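# Place washcloth in box with six blocks on it

## Task

Get the washcloth inside the box, ending with every one of the six blocks resting in or on top of the washcloth.

## Robot and tools

Robot: two arms in a scene frame whose origin sits at table-top height midway between the arm bases. +z is up, +x points out over the table, and left_arm is on the +y side (this is not the left of the images). Calibrated bases: left_arm at (+0.002, +0.488, 0) m, right_arm at (-0.015, -0.404, 0) m, both turned only slightly about z. right_arm has a five-finger right hand and left_arm its mirror image. A two-camera stand is behind the arms.

Hand point: a point moving with the palm, about 0.05 m in front of it and 0.15 m out from the wrist flange. Its +z runs along the straight fingers and +y comes out of the palm. +x goes across the palm away from the thumb on the right hand, toward the thumb on the left hand. Straight fingertips extend 0.06 to 0.07 m past the point. A wrist bracket on the little-finger side can strike things, and with the fingers level the wrist can hang below the point and touch the table first.

Row layout (used by both motion tools): one flat list of 28 numbers covering both arms, each in [-1, 1]. Order: left_arm dx, dy, dz, rx, ry, rz; left hand thumb_turn, thumb_bend, index, middle, ring, little, force_limit, speed; then the same 14 for right_arm. The six pose numbers are an offset, not a pose. They count from that arm's current Hand target, along the Hand target's own axes. 1.0 equals 0.6 m of travel or 180 degrees, and rx, ry, rz form one rotation vector. Every row counts from the same starting Hand target, not from the row before. Sending the same offset again moves the arm further. All six pose numbers at 0 asks for the Hand target again. The controller limits each step's commanded orientation to 32 degrees from the measured one.

Hand numbers are absolute settings, not offsets. For thumb_turn, -1 puts the thumb beside the palm and +1 opposite the fingers. For thumb_bend and the four fingers, -1 is straight and +1 fully bent. force_limit runs from about 0 N at -1 to 10 N at +1 (15 N for the thumb motors). speed rises from near zero at -1 to full speed at +0.48 and beyond. Use -0.94 or lower for a gentle close. No value means leave unchanged: to keep a hand as it is, repeat the eight numbers you last sent it. With the thumb opposed, the hand grips objects roughly 0.035 to 0.065 m thick, and handles down to about 0.025 m.

Tools:
execute_actions(actions, cameras): actions is a list of actions. Each action is up to 15 rows, one per 1/30 s step, and the last row is held to fill 15 steps. cameras lists names (cam_high, cam_low, or ["all"]). An empty actions list returns images.
move(target, speed, blend, stop_force, zero, blocking, cameras): target is one 28-number row or a list of up to 15 rows. Offsets in every row count from the starting Hand targets, and each hand point follows a straight path. speed is in m/s, from 0.002 to 3.6, default 0.25; it can be one value or one per target, and turning is capped at twice it in rad/s. blend is a corner-rounding distance in m for lists; 0 means stop at each target. stop_force (3 to 120 N, one value for both arms) ends an arm's path when its wrist sensor feels that much push against its motion. zero (default true) re-zeroes before the move. blocking=false returns after about 0.5 s, but cannot be combined with stop_force. Paths do not avoid obstacles or the other arm, and should not pass close to an arm's own base.
wait(seconds 0 to 10), stop() to brake a running move, zoom_image(camera cam_high or cam_low, region [x0,y0,x1,y1] in pixels, at most 504 by 504), show_instructions(), zero_wrist_force(arm left_arm or right_arm), and finished_scene(scene 1 or 2).

Results: end_effector_position (m), end_effector_quat_wxyz and velocities in the scene frame. Hand target is the pose the next offsets count from, and the hand often rests a little short of it. hand_measured, hand_stopped_by (moving, target, force, stalled, fault) and hand_load_n list six values in motor order. Also reported: wrist force and torque in the end effector's axes, joint positions and torques. A move adds a 'move:' line giving its ending (done, off_target, moving, held, fault) and any limits (paced, held). Cameras are cam_high and cam_low, 896x504.

Avoid: any object ending up off the table; hard impacts with the table, box or fixed things; contact between the arms or one hand closing on the other; outside force near 150 N or joint torque over its limit (shoulder and elbow joints 142 N m, wrist joints 26.6 N m), which halt an arm for 10 s; pressing past a firm contact, since the arms are stiff; overloading fingers; dropping or flinging objects; and overheating motors by holding loads or stretching out for long, which brakes the arm at 85 °C. Approach contacts slowly, for example with stop_force.

Each tool is called after "Emit:" as name(argument=value, ...), one argument or row to a line, values as JSON.

Reference images:

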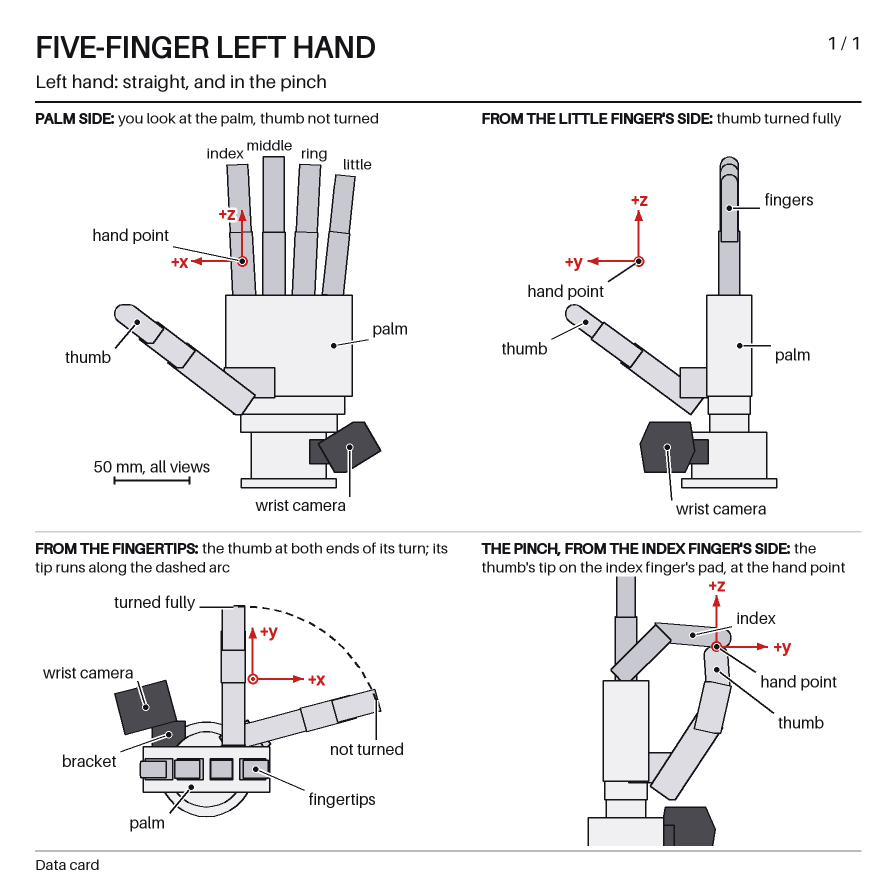

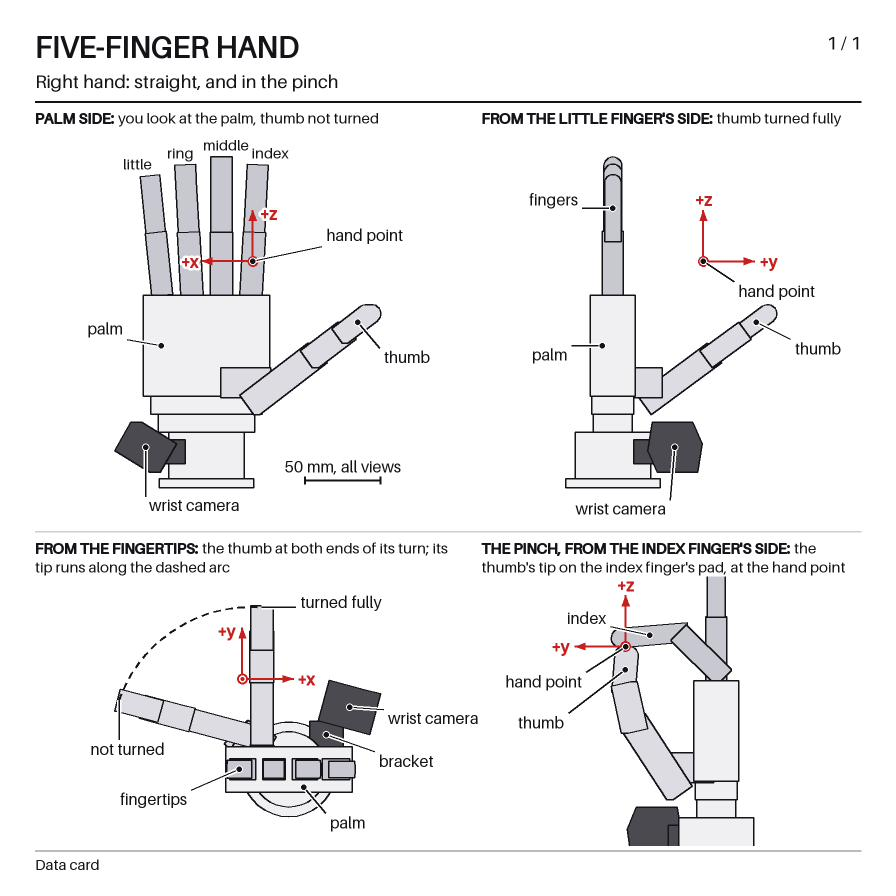

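## Session

Emit:
execute_actions(
  actions=[],
)

Scene clock: 0.00 s.
left_arm: end_effector_position=(+0.8339, +0.2555, +0.3941) hand_measured=(-1.000, -1.000, -1.000, -1.000, -1.000, -1.000) hand_load_n=(+0.0, +0.0, +0.0, +0.0, +0.0, +0.0) hand_stopped_by=(target, target, target, target, target, target) hand_force_limit=0.00 hand_speed=-0.80 end_effector_quat_wxyz=(+0.330, -0.290, +0.698, -0.565) | right_arm: end_effector_position=(+0.5255, +0.0823, +0.2651) hand_measured=(-1.000, -1.000, -1.000, -1.000, -1.000, -1.000) hand_load_n=(+0.0, -0.5, +0.0, +0.0, +0.0, +0.0) hand_stopped_by=(target, target, target, target, target, target) hand_force_limit=0.00 hand_speed=-0.80 end_effector_quat_wxyz=(+0.702, -0.600, -0.374, -0.083)
Joint positions: left_arm=[3.186 -2.327 -0.505 2.637 -0.836 3.409] | right_arm=[0.151 -0.675 1.2 2.617 0.257 -0.675]
Joint velocities: within noise
Joint torques (N m): no reading
Wrist force (N): no reading
Wrist torque (N m): no reading
Wrist force, peak (N): no reading
Hand target: left_arm +0.8339, +0.2555, +0.3941; +0.330, -0.290, +0.698, -0.565 | right_arm +0.5255, +0.0823, +0.2651; +0.702, -0.600, -0.374, -0.083

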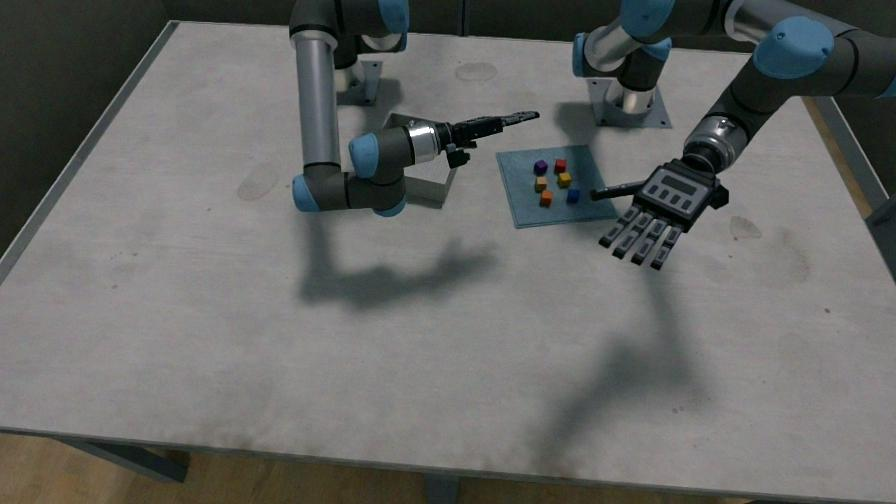

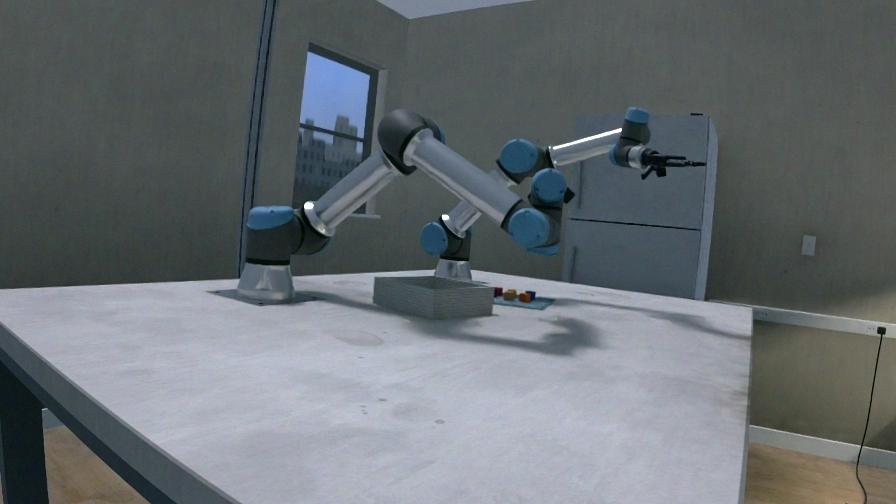

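Emit:
zoom_image(
  camera="cam_high",
  region=[360, 80, 660, 250],
)

Emit:
zoom_image(
  camera="cam_low",
  region=[350, 240, 620, 360],
)

Scaled by 1.680 from the camera's 896x504 image, which has a finer 1280x720 frame.

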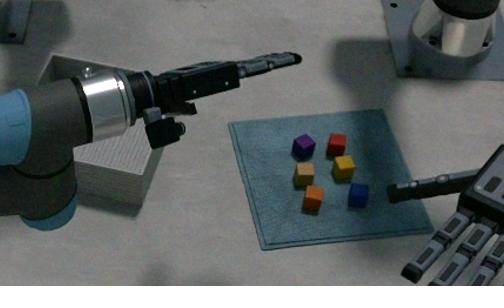

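Scaled by 1.867 from the camera's 896x504 image, which has a finer 1280x720 frame.

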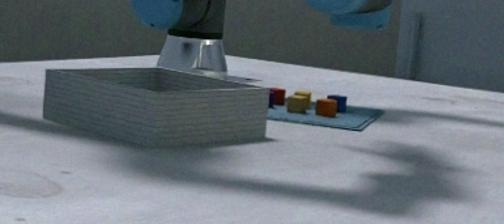

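Emit:
move(
  target=[-0.1467,0.1978,-0.7053,0,0,0,-1,-1,-1,-1,-1,-1,0,0, -0.0978,-0.2598,-0.4075,-0.3644,0.4552,0,-1,-1,-1,-1,-1,-1,0,0],
  speed=0.3,
  cameras=["all"],
)

Scene clock: 25.47 s.
left_arm: end_effector_position=(+0.5501, +0.5996, +0.3505) hand_measured=(-1.000, -1.000, -1.000, -1.000, -1.000, -1.000) hand_load_n=(+0.0, +0.0, +0.0, +0.0, +0.0, +0.0) hand_stopped_by=(target, target, target, target, target, target) hand_force_limit=0.00 hand_speed=0.00 end_effector_quat_wxyz=(+0.330, -0.291, +0.698, -0.564) | right_arm: end_effector_position=(+0.5003, -0.2000, +0.3501) hand_measured=(-1.000, -1.000, -1.000, -1.000, -1.000, -1.000) hand_load_n=(+0.0, +0.0, +0.0, +0.0, +0.0, +0.0) hand_stopped_by=(target, target, target, target, target, target) hand_force_limit=0.00 hand_speed=0.00 end_effector_quat_wxyz=(-0.362, +0.662, -0.248, +0.607)
Joint positions: left_arm=[4.017 -1.967 -1.45 1.827 -0.145 4.867] | right_arm=[0.108 -1.559 2.322 2.378 -1.532 -0.675]
Joint torques (N m): left_arm=[6.2 22.66 4.24 -4.22 2.08 1.72] | right_arm=[7.08 -5.93 -23.63 0.29 -1.25 -1.61]
Wrist force (N): left_arm=[0.1 -0.3 -0.1] | right_arm=[0.1 0.3 -0.1]
Wrist torque (N m): left_arm=[-0.03 0.00 -0.09] | right_arm=[0.09 0.06 0.10]
Wrist force, peak (N): left_arm=[0.3 -0.2 0.9] | right_arm=[0.9 0.1 0.4]
Hand target: left_arm +0.5500, +0.5996, +0.3505; +0.330, -0.290, +0.698, -0.565 | right_arm +0.5003, -0.2000, +0.3501; -0.362, +0.662, -0.248, +0.607
Off the commanded pose: left_arm 0.000 m, 0 deg | right_arm 0.000 m, 0 deg.
move: done

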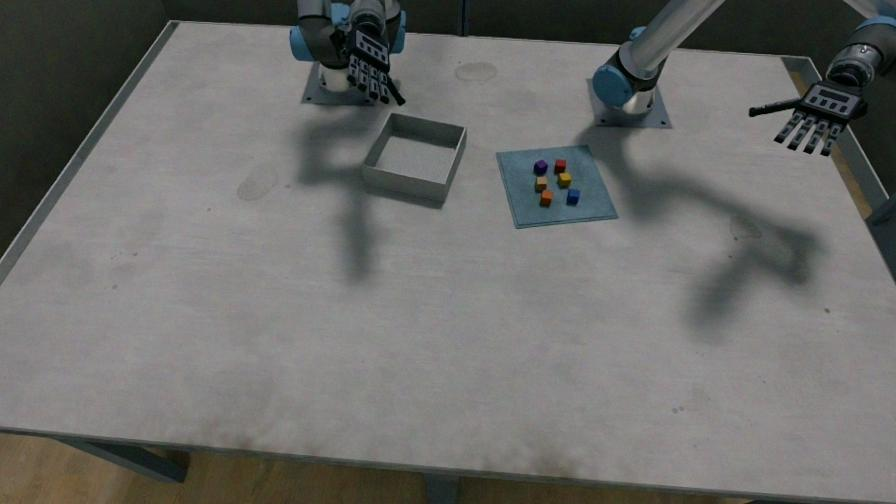

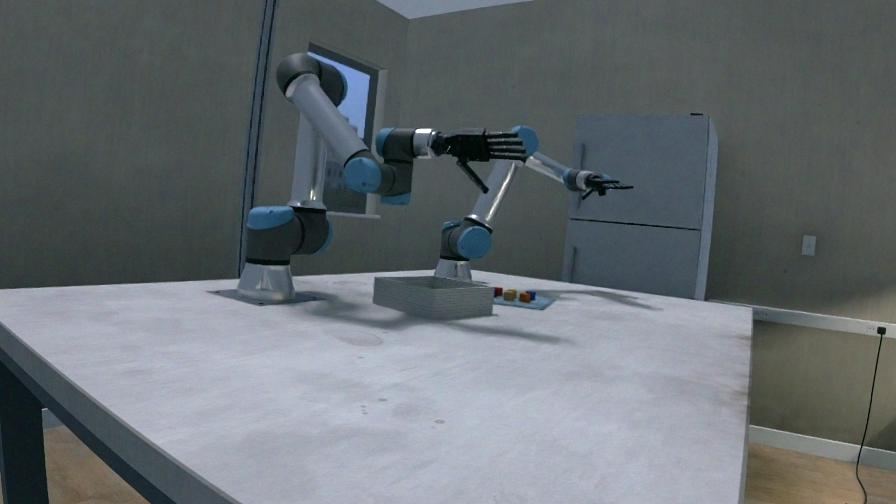

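Emit:
zoom_image(
  camera="cam_high",
  region=[340, 90, 500, 220],
)

Emit:
zoom_image(
  camera="cam_high",
  region=[485, 135, 635, 240],
)

Emit:
zoom_image(
  camera="cam_low",
  region=[360, 260, 580, 330],
)

Scaled by 3.150 from the camera's 896x504 image, which has a finer 1280x720 frame.

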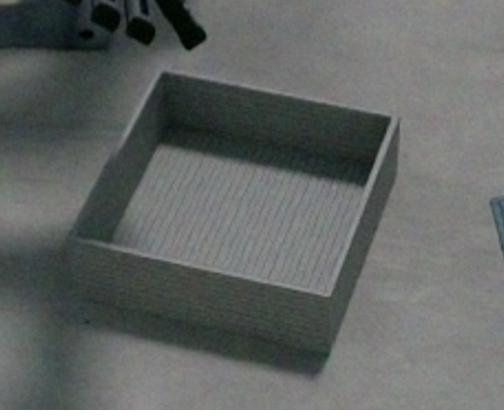

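Scaled by 3.360 from the camera's 896x504 image, which has a finer 1280x720 frame.

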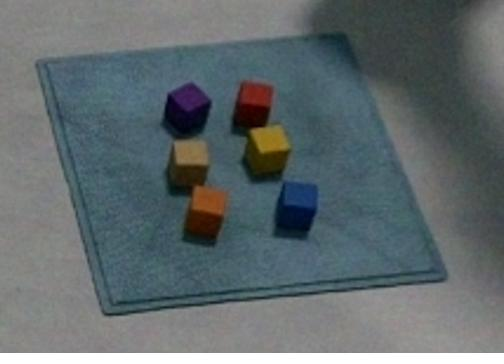

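Scaled by 2.291 from the camera's 896x504 image, which has a finer 1280x720 frame.

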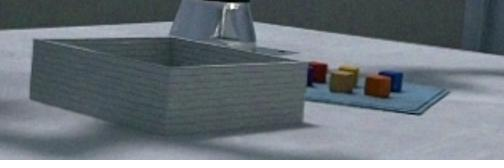

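Emit:
move(
  target=[0,0,0,0,0,0,-1,-1,-1,-1,-1,-1,0,0, -0.6783,-0.1163,-0.0813,-0.2402,-0.0843,0.2035,1,-1,0.2,0.2,1,1,0,0],
  speed=0.3,
  cameras=["all"],
)

Scene clock: 42.23 s.
left_arm: end_effector_position=(+0.5501, +0.5996, +0.3505) hand_measured=(-1.000, -1.000, -1.000, -1.000, -1.000, -1.000) hand_load_n=(+0.0, +0.0, +0.0, +0.0, +0.0, +0.0) hand_stopped_by=(target, target, target, target, target, target) hand_force_limit=0.00 hand_speed=0.00 end_effector_quat_wxyz=(+0.330, -0.291, +0.698, -0.564) | right_arm: end_effector_position=(+0.3878, +0.1468, +0.1502) hand_measured=(+1.000, -1.000, +0.200, +0.200, +1.000, +1.000) hand_load_n=(+0.0, +0.0, +0.0, +0.0, +0.5, +0.0) hand_stopped_by=(target, target, target, target, target, target) hand_force_limit=0.00 hand_speed=0.00 end_effector_quat_wxyz=(-0.294, +0.709, -0.592, +0.245)
Joint positions: left_arm=[4.017 -1.967 -1.45 1.827 -0.145 4.867] | right_arm=[0.793 -1.164 1.84 3.362 -2.011 0.489]
Joint torques (N m): left_arm=[6.87 22.6 5.32 -4.17 3.37 1.65] | right_arm=[7.47 -25.87 -25.93 -0.97 1.14 1.51]
Wrist force (N): left_arm=[-0.1 -0.2 -0.1] | right_arm=[1.0 -0.5 1.3]
Wrist torque (N m): left_arm=[-0.02 0.02 -0.10] | right_arm=[-0.10 -0.03 0.04]
Wrist force, peak (N): left_arm=[-0.1 -0.6 -0.5] | right_arm=[1.0 -0.5 1.3]
Hand target: left_arm +0.5501, +0.5996, +0.3505; +0.330, -0.291, +0.698, -0.564 | right_arm +0.3878, +0.1468, +0.1502; -0.294, +0.709, -0.592, +0.245
Off the commanded pose: left_arm 0.000 m, 0 deg | right_arm 0.000 m, 0 deg.
move: done

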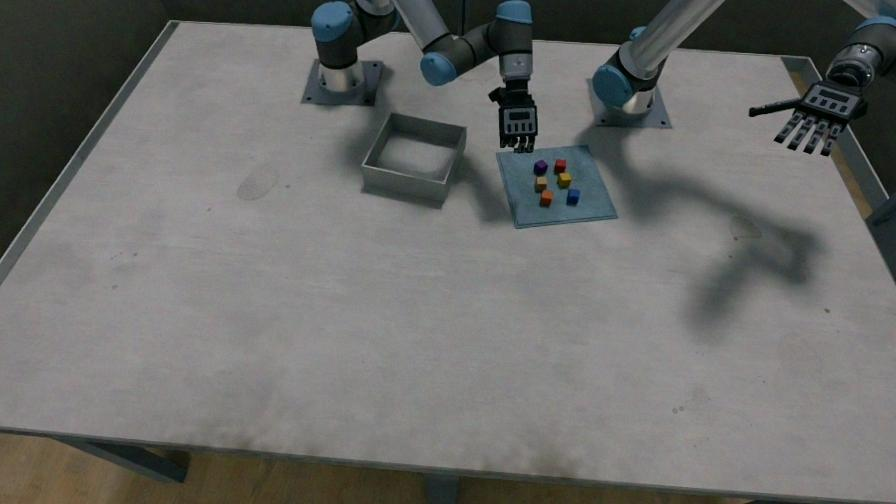

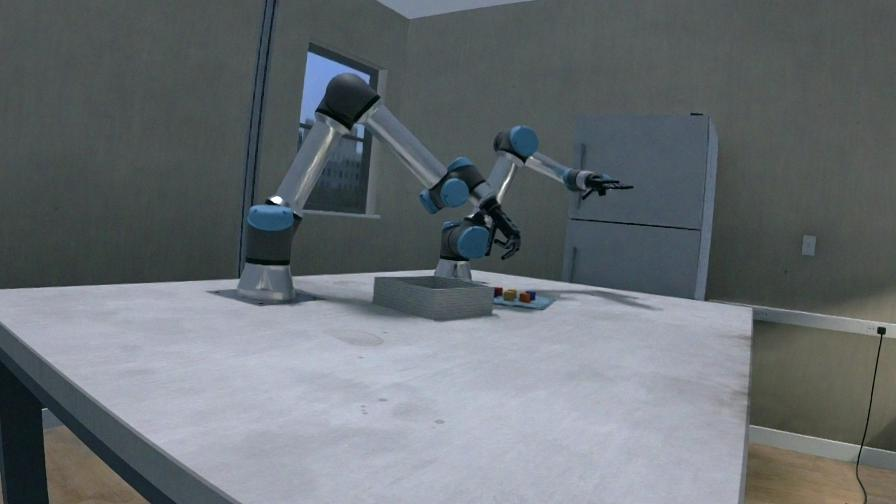

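Emit:
zoom_image(
  camera="cam_high",
  region=[470, 70, 610, 210],
)

Emit:
zoom_image(
  camera="cam_low",
  region=[430, 180, 570, 320],
)

Scaled by 3.600 from the camera's 896x504 image, which has a finer 1280x720 frame.

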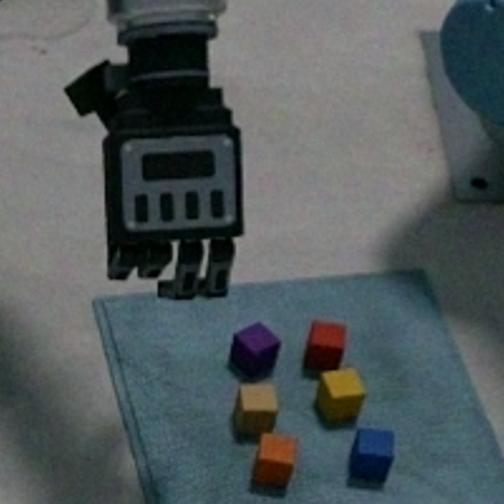

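Scaled by 3.600 from the camera's 896x504 image, which has a finer 1280x720 frame.

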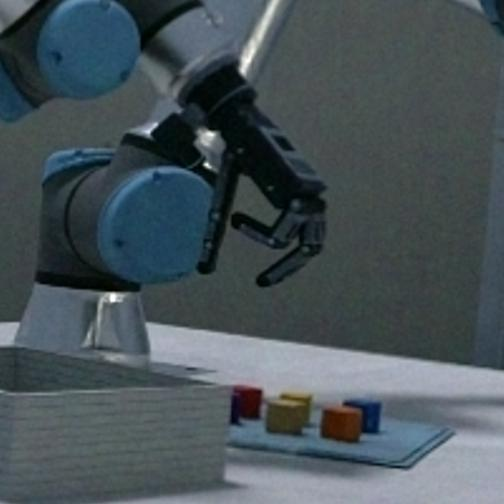

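Emit:
move(
  target=[0,0,0,0,0,0,-1,-1,-1,-1,-1,-1,0,0, 0,0.1296,0.1296,0,0,0,1,-1,0.27,0.27,1,1,0,0],
  speed=0.2,
)

Emit:
move(
  target=[0,0,0,0,0,0,-1,-1,-1,-1,-1,-1,0,0, 0,0.0412,0.0412,0,0,0,1,-1,0.27,0.27,1,1,0,0],
  speed=0.02,
  stop_force=4,
  cameras=["all"],
)

Scene clock: 44.87 s.
left_arm: end_effector_position=(+0.5501, +0.5996, +0.3505) hand_measured=(-1.000, -1.000, -1.000, -1.000, -1.000, -1.000) hand_load_n=(-0.5, -0.5, +0.0, +0.0, +0.0, +0.0) hand_stopped_by=(target, target, target, target, target, target) hand_force_limit=0.00 hand_speed=0.00 end_effector_quat_wxyz=(+0.330, -0.291, +0.698, -0.564) | right_arm: end_effector_position=(+0.3879, +0.1468, +0.0403) hand_measured=(+1.000, -1.000, +0.270, +0.270, +1.000, +1.000) hand_load_n=(+0.0, +0.0, +0.0, +0.0, +0.0, +0.5) hand_stopped_by=(target, target, target, target, target, target) hand_force_limit=0.00 hand_speed=0.00 end_effector_quat_wxyz=(-0.294, +0.709, -0.592, +0.245)
Joint positions: left_arm=[4.017 -1.967 -1.45 1.827 -0.145 4.867] | right_arm=[0.793 -0.968 1.901 3.105 -2.011 0.49]
Joint torques (N m): left_arm=[6.53 22.71 4.58 -4.16 3.47 1.71] | right_arm=[-2.78 -29.8 -22 -4.68 1.22 -1.61]
Wrist force (N): left_arm=[-0.1 0.1 0.0] | right_arm=[0.8 -0.5 1.2]
Wrist torque (N m): left_arm=[0.01 0.03 -0.11] | right_arm=[-0.11 -0.01 0.16]
Wrist force, peak (N): left_arm=[0.4 -0.2 -0.4] | right_arm=[0.9 0.5 2.1]
Hand target: left_arm +0.5501, +0.5996, +0.3505; +0.330, -0.291, +0.698, -0.564 | right_arm +0.3878, +0.1468, +0.0402; -0.294, +0.709, -0.592, +0.245
Off the commanded pose: left_arm 0.000 m, 0 deg | right_arm 0.000 m, 0 deg.
move: done

Scene clock: 47.20 s.
left_arm: end_effector_position=(+0.5501, +0.5996, +0.3505) hand_measured=(-1.000, -1.000, -1.000, -1.000, -1.000, -1.000) hand_load_n=(+0.0, +0.0, +0.0, +0.0, +0.0, +0.0) hand_stopped_by=(target, target, target, target, target, target) hand_force_limit=0.00 hand_speed=0.00 end_effector_quat_wxyz=(+0.330, -0.291, +0.698, -0.564) | right_arm: end_effector_position=(+0.3879, +0.1468, +0.0186) hand_measured=(+1.000, -1.000, +0.270, +0.270, +1.000, +1.000) hand_load_n=(+0.0, +0.0, +0.0, -3.0, +0.0, +0.0) hand_stopped_by=(target, target, target, target, target, target) hand_force_limit=0.00 hand_speed=0.00 end_effector_quat_wxyz=(-0.294, +0.709, -0.592, +0.245)
Joint positions: left_arm=[4.017 -1.967 -1.45 1.827 -0.145 4.867] | right_arm=[0.793 -0.924 1.905 3.057 -2.011 0.49]
Joint torques (N m): left_arm=[6.98 22.74 4.83 -4.1 3.41 1.61] | right_arm=[4.86 -52.85 -19.48 -0.04 1.23 -0.67]
Wrist force (N): left_arm=[0.1 -0.2 0.0] | right_arm=[0.9 -3.6 -1.3]
Wrist torque (N m): left_arm=[-0.02 0.00 -0.09] | right_arm=[-0.14 0.02 0.09]
Wrist force, peak (N): left_arm=[0.0 -0.6 -0.3] | right_arm=[1.0 -6.7 -3.9]
Hand target: left_arm +0.5501, +0.5996, +0.3505; +0.330, -0.291, +0.698, -0.564 | right_arm +0.3879, +0.1468, +0.0186; -0.294, +0.709, -0.592, +0.245 (not the last commanded pose)
Off the commanded pose: left_arm 0.000 m, 0 deg | right_arm 0.013 m, 0 deg.
move: contact (right_arm)

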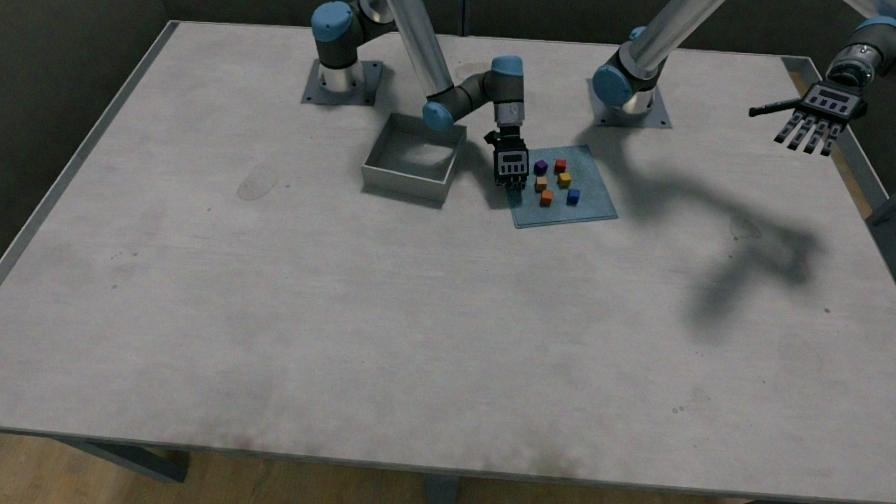

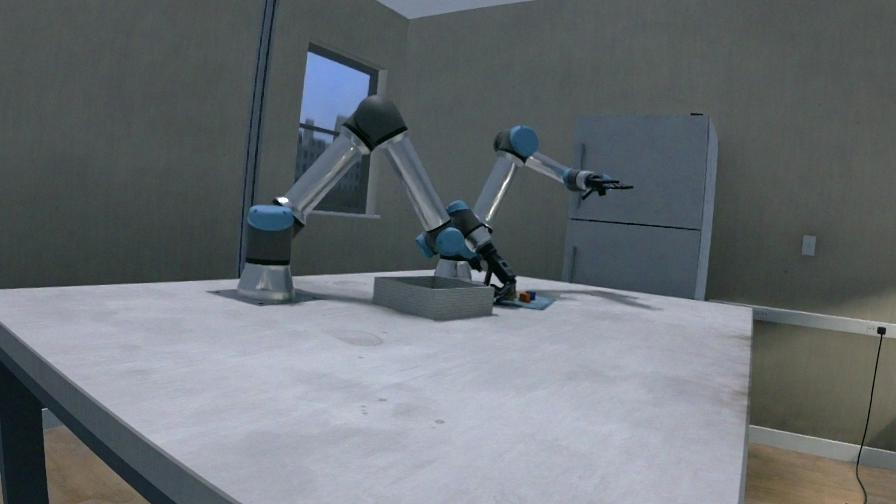

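Emit:
zoom_image(
  camera="cam_high",
  region=[480, 130, 620, 240],
)

Emit:
zoom_image(
  camera="cam_low",
  region=[460, 250, 560, 320],
)

Scaled by 3.600 from the camera's 896x504 image, which has a finer 1280x720 frame.

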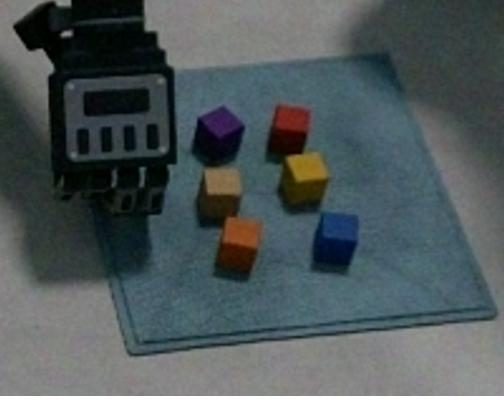

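Scaled by 5.040 from the camera's 896x504 image, which has a finer 1280x720 frame.

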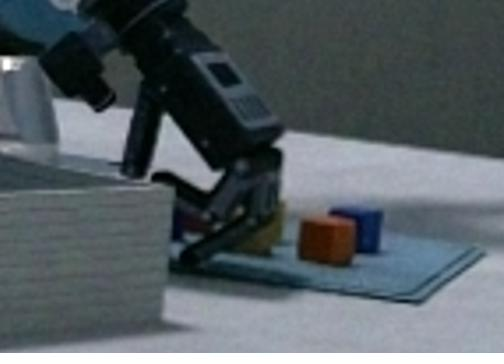

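Emit:
move(
  target=[0,0,0,0,0,0,-1,-1,-1,-1,-1,-1,0,0, 0,0.001,0.001,0,0,0,1,0.1,0.27,0.27,1,1,0,-0.4],
  speed=0.02,
  cameras=["all"],
)

Emit:
zoom_image(
  camera="cam_high",
  region=[480, 130, 620, 240],
)

Emit:
zoom_image(
  camera="cam_low",
  region=[460, 250, 560, 320],
)

Scene clock: 49.17 s.
left_arm: end_effector_position=(+0.5501, +0.5996, +0.3505) hand_measured=(-1.000, -1.000, -1.000, -1.000, -1.000, -1.000) hand_load_n=(-0.5, +0.0, +0.0, +0.0, +0.0, +0.0) hand_stopped_by=(target, target, target, target, target, target) hand_force_limit=0.00 hand_speed=0.00 end_effector_quat_wxyz=(+0.330, -0.291, +0.698, -0.564) | right_arm: end_effector_position=(+0.3879, +0.1469, +0.0178) hand_measured=(+1.000, -0.438, +0.270, +0.270, +1.000, +1.000) hand_load_n=(+2.0, +8.0, +0.0, -3.5, +0.0, +0.0) hand_stopped_by=(target, force, target, target, target, target) hand_force_limit=0.00 hand_speed=-0.40 end_effector_quat_wxyz=(-0.294, +0.709, -0.592, +0.245)
Joint positions: left_arm=[4.017 -1.967 -1.45 1.827 -0.145 4.867] | right_arm=[0.793 -0.922 1.905 3.056 -2.011 0.49]
Joint torques (N m): left_arm=[6.79 22.56 5.03 -4.17 3.41 1.68] | right_arm=[3.87 -22.96 -5.97 -2.38 1.05 -0.73]
Wrist force (N): left_arm=[0.0 -0.3 -0.1] | right_arm=[1.0 -8.1 -5.7]
Wrist torque (N m): left_arm=[-0.04 0.01 -0.09] | right_arm=[-0.20 0.11 0.00]
Wrist force, peak (N): left_arm=[0.2 -0.5 -0.3] | right_arm=[1.0 -8.1 -5.8]
Hand target: left_arm +0.5501, +0.5996, +0.3505; +0.330, -0.291, +0.698, -0.564 | right_arm +0.3879, +0.1468, +0.0178; -0.294, +0.709, -0.592, +0.245
Off the commanded pose: left_arm 0.000 m, 0 deg | right_arm 0.000 m, 0 deg.
move: done

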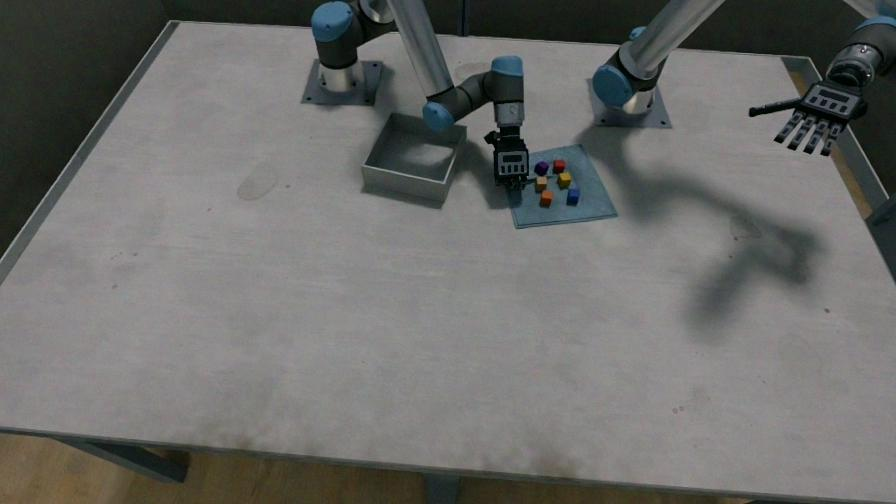

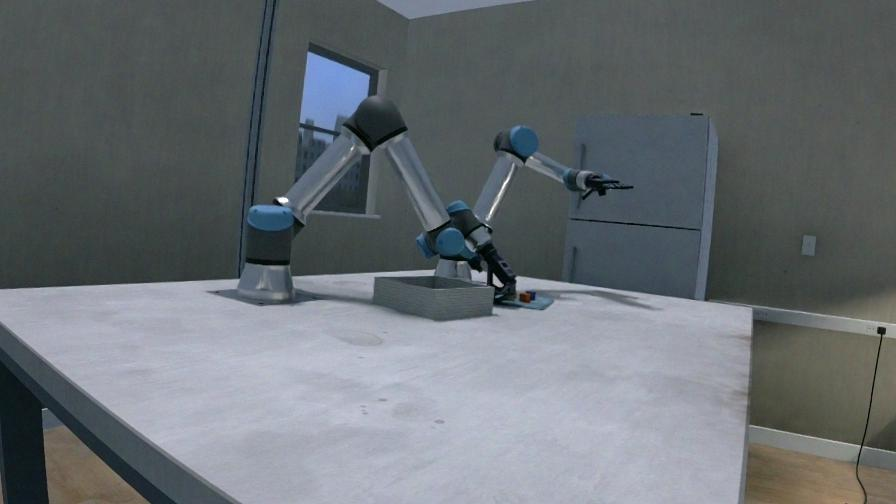

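Scaled by 3.600 from the camera's 896x504 image, which has a finer 1280x720 frame.

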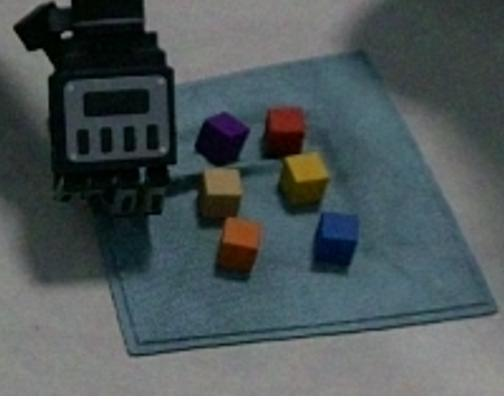

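Scaled by 5.040 from the camera's 896x504 image, which has a finer 1280x720 frame.

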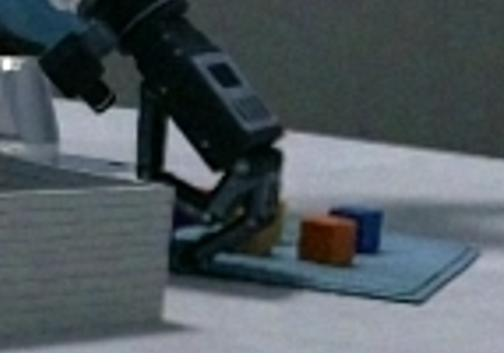

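Emit:
move(
  target=[0,0,0,0,0,0,-1,-1,-1,-1,-1,-1,0,0, 0,-0.001,-0.001,0,0,0,1,0.15,0.5,0.5,1,1,0.3,-0.4],
  speed=0.02,
  cameras=["all"],
)

Emit:
zoom_image(
  camera="cam_high",
  region=[480, 130, 620, 240],
)

Emit:
zoom_image(
  camera="cam_low",
  region=[460, 250, 560, 320],
)

Scene clock: 50.40 s.
left_arm: end_effector_position=(+0.5501, +0.5996, +0.3505) hand_measured=(-1.000, -1.000, -1.000, -1.000, -1.000, -1.000) hand_load_n=(+0.0, +0.0, +0.0, -0.5, -0.5, +0.0) hand_stopped_by=(target, target, target, target, target, target) hand_force_limit=0.00 hand_speed=0.00 end_effector_quat_wxyz=(+0.330, -0.291, +0.698, -0.564) | right_arm: end_effector_position=(+0.3878, +0.1468, +0.0186) hand_measured=(+1.000, -0.422, +0.428, +0.316, +1.000, +1.000) hand_load_n=(+1.0, +20.5, +6.0, +11.0, +0.0, +0.0) hand_stopped_by=(target, force, force, force, target, target) hand_force_limit=0.30 hand_speed=-0.40 end_effector_quat_wxyz=(-0.294, +0.709, -0.592, +0.245)
Joint positions: left_arm=[4.017 -1.967 -1.45 1.827 -0.145 4.867] | right_arm=[0.793 -0.924 1.905 3.057 -2.011 0.49]
Joint torques (N m): left_arm=[7.09 22.71 4.73 -4.13 3.43 1.67] | right_arm=[3.48 -55.22 -18.86 -0.77 0.98 -0.71]
Wrist force (N): left_arm=[-0.2 -0.2 -0.1] | right_arm=[0.7 -0.7 1.1]
Wrist torque (N m): left_arm=[-0.03 0.04 -0.11] | right_arm=[-0.12 -0.01 0.15]
Wrist force, peak (N): left_arm=[0.2 -0.6 -0.1] | right_arm=[0.8 -8.4 -6.0]
Hand target: left_arm +0.5501, +0.5996, +0.3505; +0.330, -0.291, +0.698, -0.564 | right_arm +0.3879, +0.1468, +0.0186; -0.294, +0.709, -0.592, +0.245
Off the commanded pose: left_arm 0.000 m, 0 deg | right_arm 0.000 m, 0 deg.
move: done

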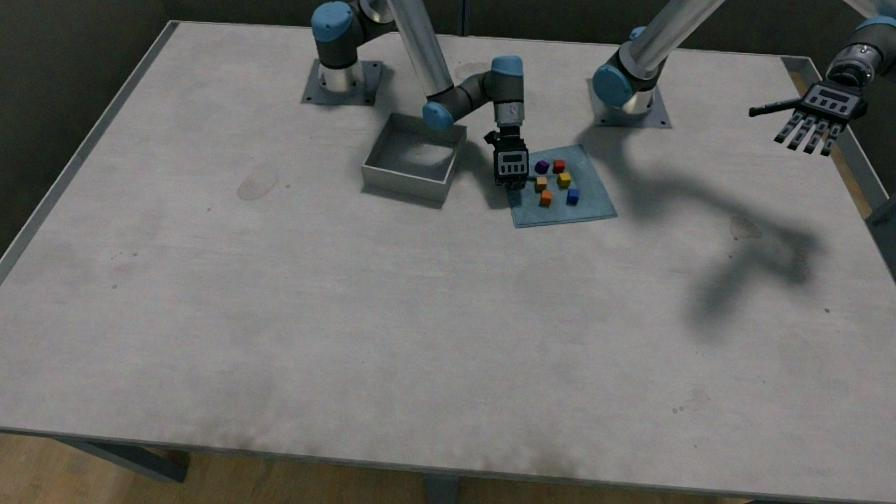

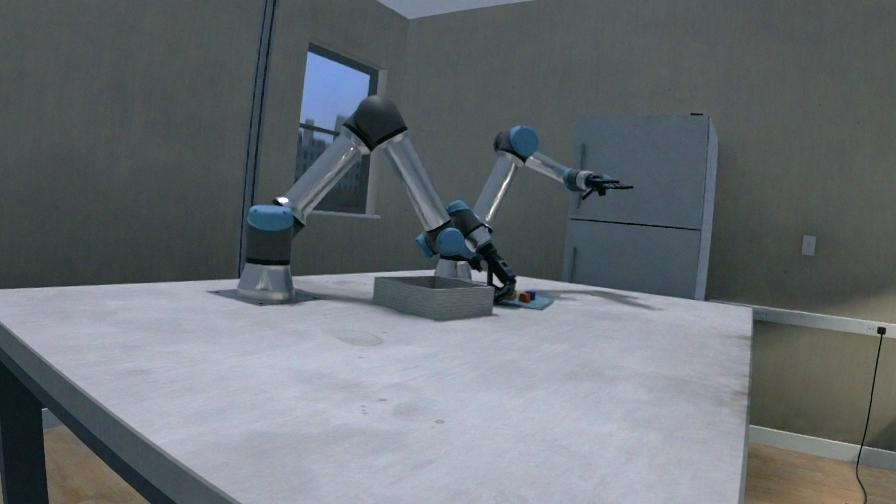

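Scaled by 3.600 from the camera's 896x504 image, which has a finer 1280x720 frame.

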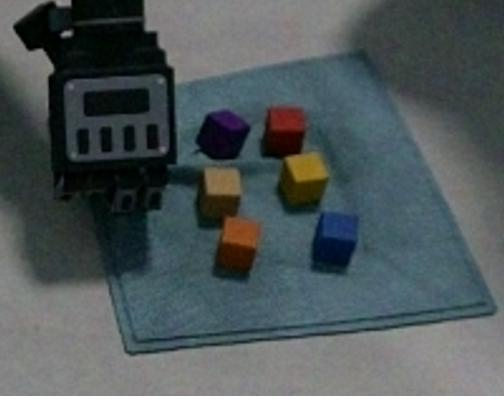

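Scaled by 5.040 from the camera's 896x504 image, which has a finer 1280x720 frame.

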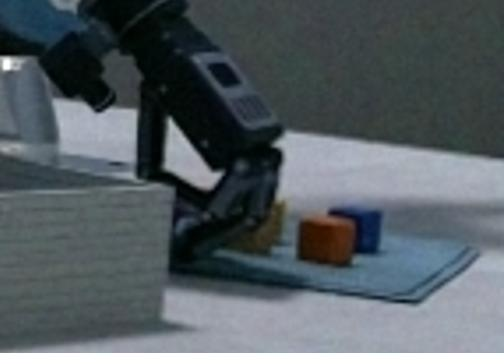

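Emit:
move(
  target=[0,0,0,0,0,0,-1,-1,-1,-1,-1,-1,0,0, 0,-0.0825,-0.0825,0,0,0,1,0.15,0.5,0.5,1,1,0.3,-0.4],
  speed=0.06,
  cameras=["all"],
)

Emit:
zoom_image(
  camera="cam_high",
  region=[480, 100, 640, 240],
)

Emit:
zoom_image(
  camera="cam_low",
  region=[440, 230, 580, 320],
)

Scene clock: 54.23 s.
left_arm: end_effector_position=(+0.5501, +0.5996, +0.3505) hand_measured=(-1.000, -1.000, -1.000, -1.000, -1.000, -1.000) hand_load_n=(+0.0, +0.0, +0.0, +0.0, +0.0, +0.0) hand_stopped_by=(target, target, target, target, target, target) hand_force_limit=0.00 hand_speed=0.00 end_effector_quat_wxyz=(+0.330, -0.291, +0.698, -0.564) | right_arm: end_effector_position=(+0.3878, +0.1468, +0.0886) hand_measured=(+1.000, -0.422, +0.428, +0.316, +1.000, +1.000) hand_load_n=(+1.0, +20.5, +5.5, +11.0, +0.0, +0.0) hand_stopped_by=(target, force, force, force, target, target) hand_force_limit=0.30 hand_speed=-0.40 end_effector_quat_wxyz=(-0.294, +0.709, -0.592, +0.245)
Joint positions: left_arm=[4.017 -1.967 -1.45 1.827 -0.145 4.867] | right_arm=[0.793 -1.06 1.883 3.215 -2.011 0.489]
Joint torques (N m): left_arm=[6.71 22.69 5.51 -4.07 3.33 1.69] | right_arm=[6.58 -53.41 -23.57 -0.88 -0.53 1.42]
Wrist force (N): left_arm=[-0.1 -0.3 -0.1] | right_arm=[0.7 -0.3 1.6]
Wrist torque (N m): left_arm=[-0.04 0.02 -0.10] | right_arm=[-0.11 -0.01 0.16]
Wrist force, peak (N): left_arm=[0.1 -0.4 -0.4] | right_arm=[0.6 -0.2 1.8]
Hand target: left_arm +0.5501, +0.5996, +0.3505; +0.330, -0.291, +0.698, -0.564 | right_arm +0.3878, +0.1468, +0.0887; -0.294, +0.709, -0.592, +0.245
Off the commanded pose: left_arm 0.000 m, 0 deg | right_arm 0.000 m, 0 deg.
move: done

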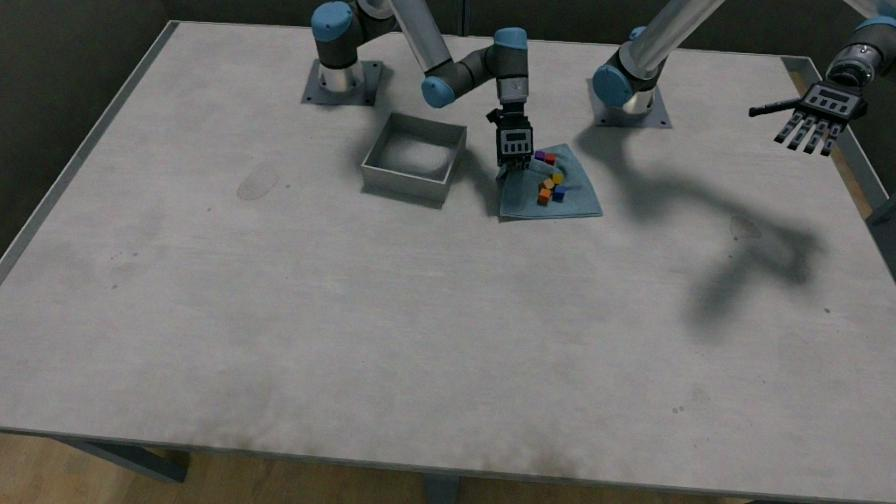

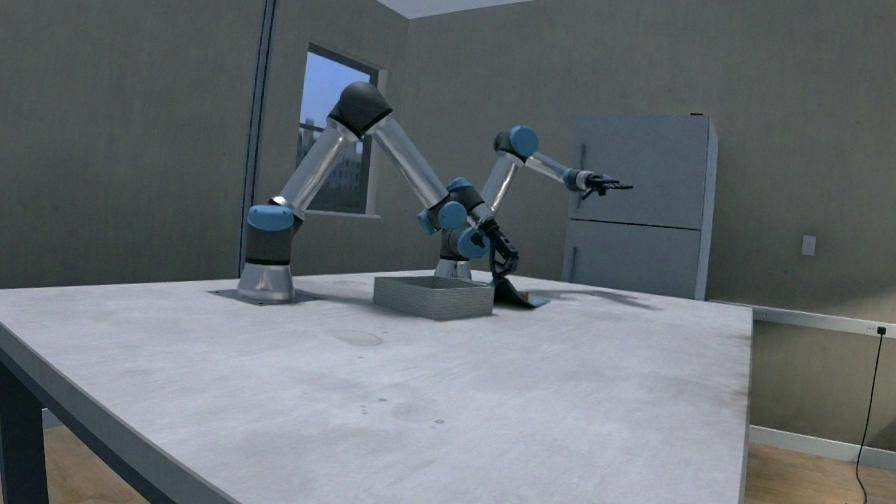

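Scaled by 3.150 from the camera's 896x504 image, which has a finer 1280x720 frame.

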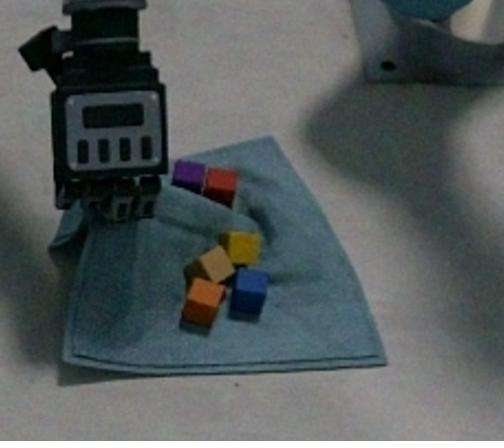

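Scaled by 3.600 from the camera's 896x504 image, which has a finer 1280x720 frame.

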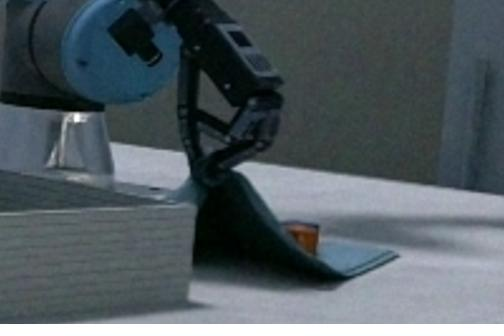

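Emit:
move(
  target=[0,0,0,0,0,0,-1,-1,-1,-1,-1,-1,0,0, 0,-0.0943,-0.0943,0,0,0,1,0.15,0.5,0.5,1,1,0.3,-0.4],
  speed=0.06,
  cameras=["all"],
)

Emit:
zoom_image(
  camera="cam_high",
  region=[480, 100, 640, 240],
)

Emit:
zoom_image(
  camera="cam_low",
  region=[440, 230, 580, 320],
)

Scene clock: 56.60 s.
left_arm: end_effector_position=(+0.5501, +0.5996, +0.3505) hand_measured=(-1.000, -1.000, -1.000, -1.000, -1.000, -1.000) hand_load_n=(-0.5, +0.0, +0.0, -0.5, +0.0, +0.0) hand_stopped_by=(target, target, target, target, target, target) hand_force_limit=0.00 hand_speed=0.00 end_effector_quat_wxyz=(+0.330, -0.291, +0.698, -0.564) | right_arm: end_effector_position=(+0.3878, +0.1468, +0.1686) hand_measured=(+1.000, -0.422, +0.428, +0.316, +1.000, +1.000) hand_load_n=(+1.0, +20.5, +5.5, +11.0, +0.0, +0.0) hand_stopped_by=(target, force, force, force, target, target) hand_force_limit=0.30 hand_speed=-0.40 end_effector_quat_wxyz=(-0.294, +0.709, -0.592, +0.245)
Joint positions: left_arm=[4.017 -1.967 -1.45 1.827 -0.145 4.867] | right_arm=[0.793 -1.191 1.822 3.407 -2.011 0.49]
Joint torques (N m): left_arm=[6.94 22.73 5.25 -4.01 3.34 1.67] | right_arm=[7 -50.61 -26.69 -0.95 -1.18 1.4]
Wrist force (N): left_arm=[0.0 -0.2 -0.2] | right_arm=[0.8 -0.2 1.7]
Wrist torque (N m): left_arm=[0.00 0.00 -0.09] | right_arm=[-0.08 -0.01 0.16]
Wrist force, peak (N): left_arm=[0.3 -0.5 -0.2] | right_arm=[0.7 -0.3 2.0]
Hand target: left_arm +0.5501, +0.5996, +0.3505; +0.330, -0.291, +0.698, -0.564 | right_arm +0.3878, +0.1468, +0.1687; -0.294, +0.709, -0.592, +0.245
Off the commanded pose: left_arm 0.000 m, 0 deg | right_arm 0.000 m, 0 deg.
move: done

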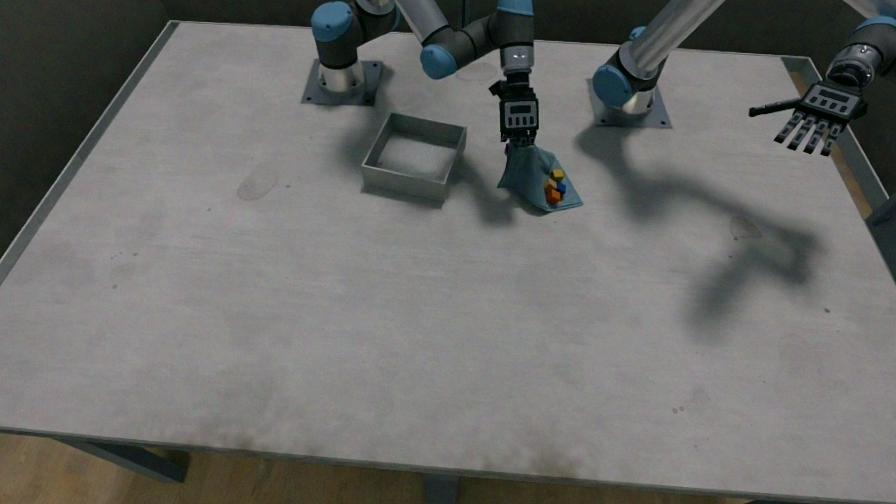

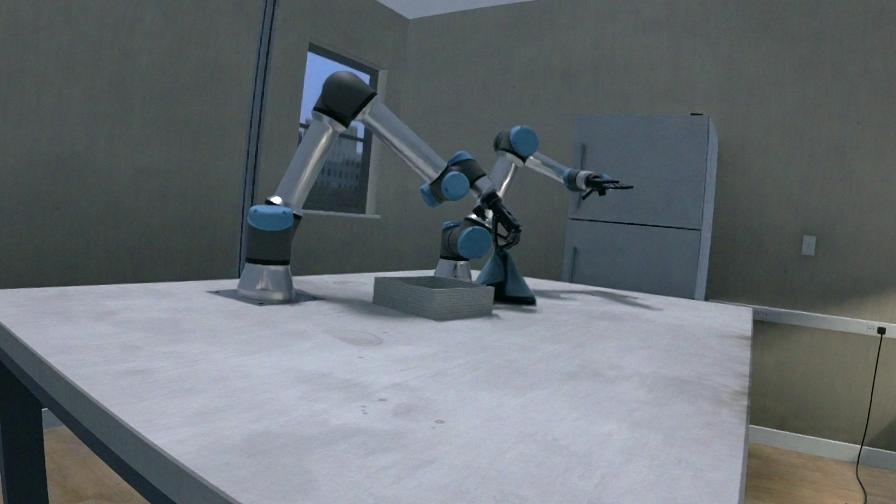

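Scaled by 3.150 from the camera's 896x504 image, which has a finer 1280x720 frame.

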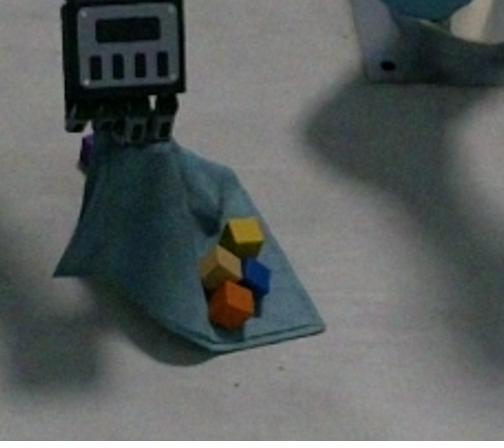

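Scaled by 3.600 from the camera's 896x504 image, which has a finer 1280x720 frame.

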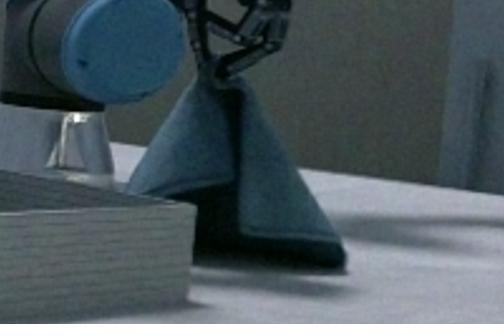

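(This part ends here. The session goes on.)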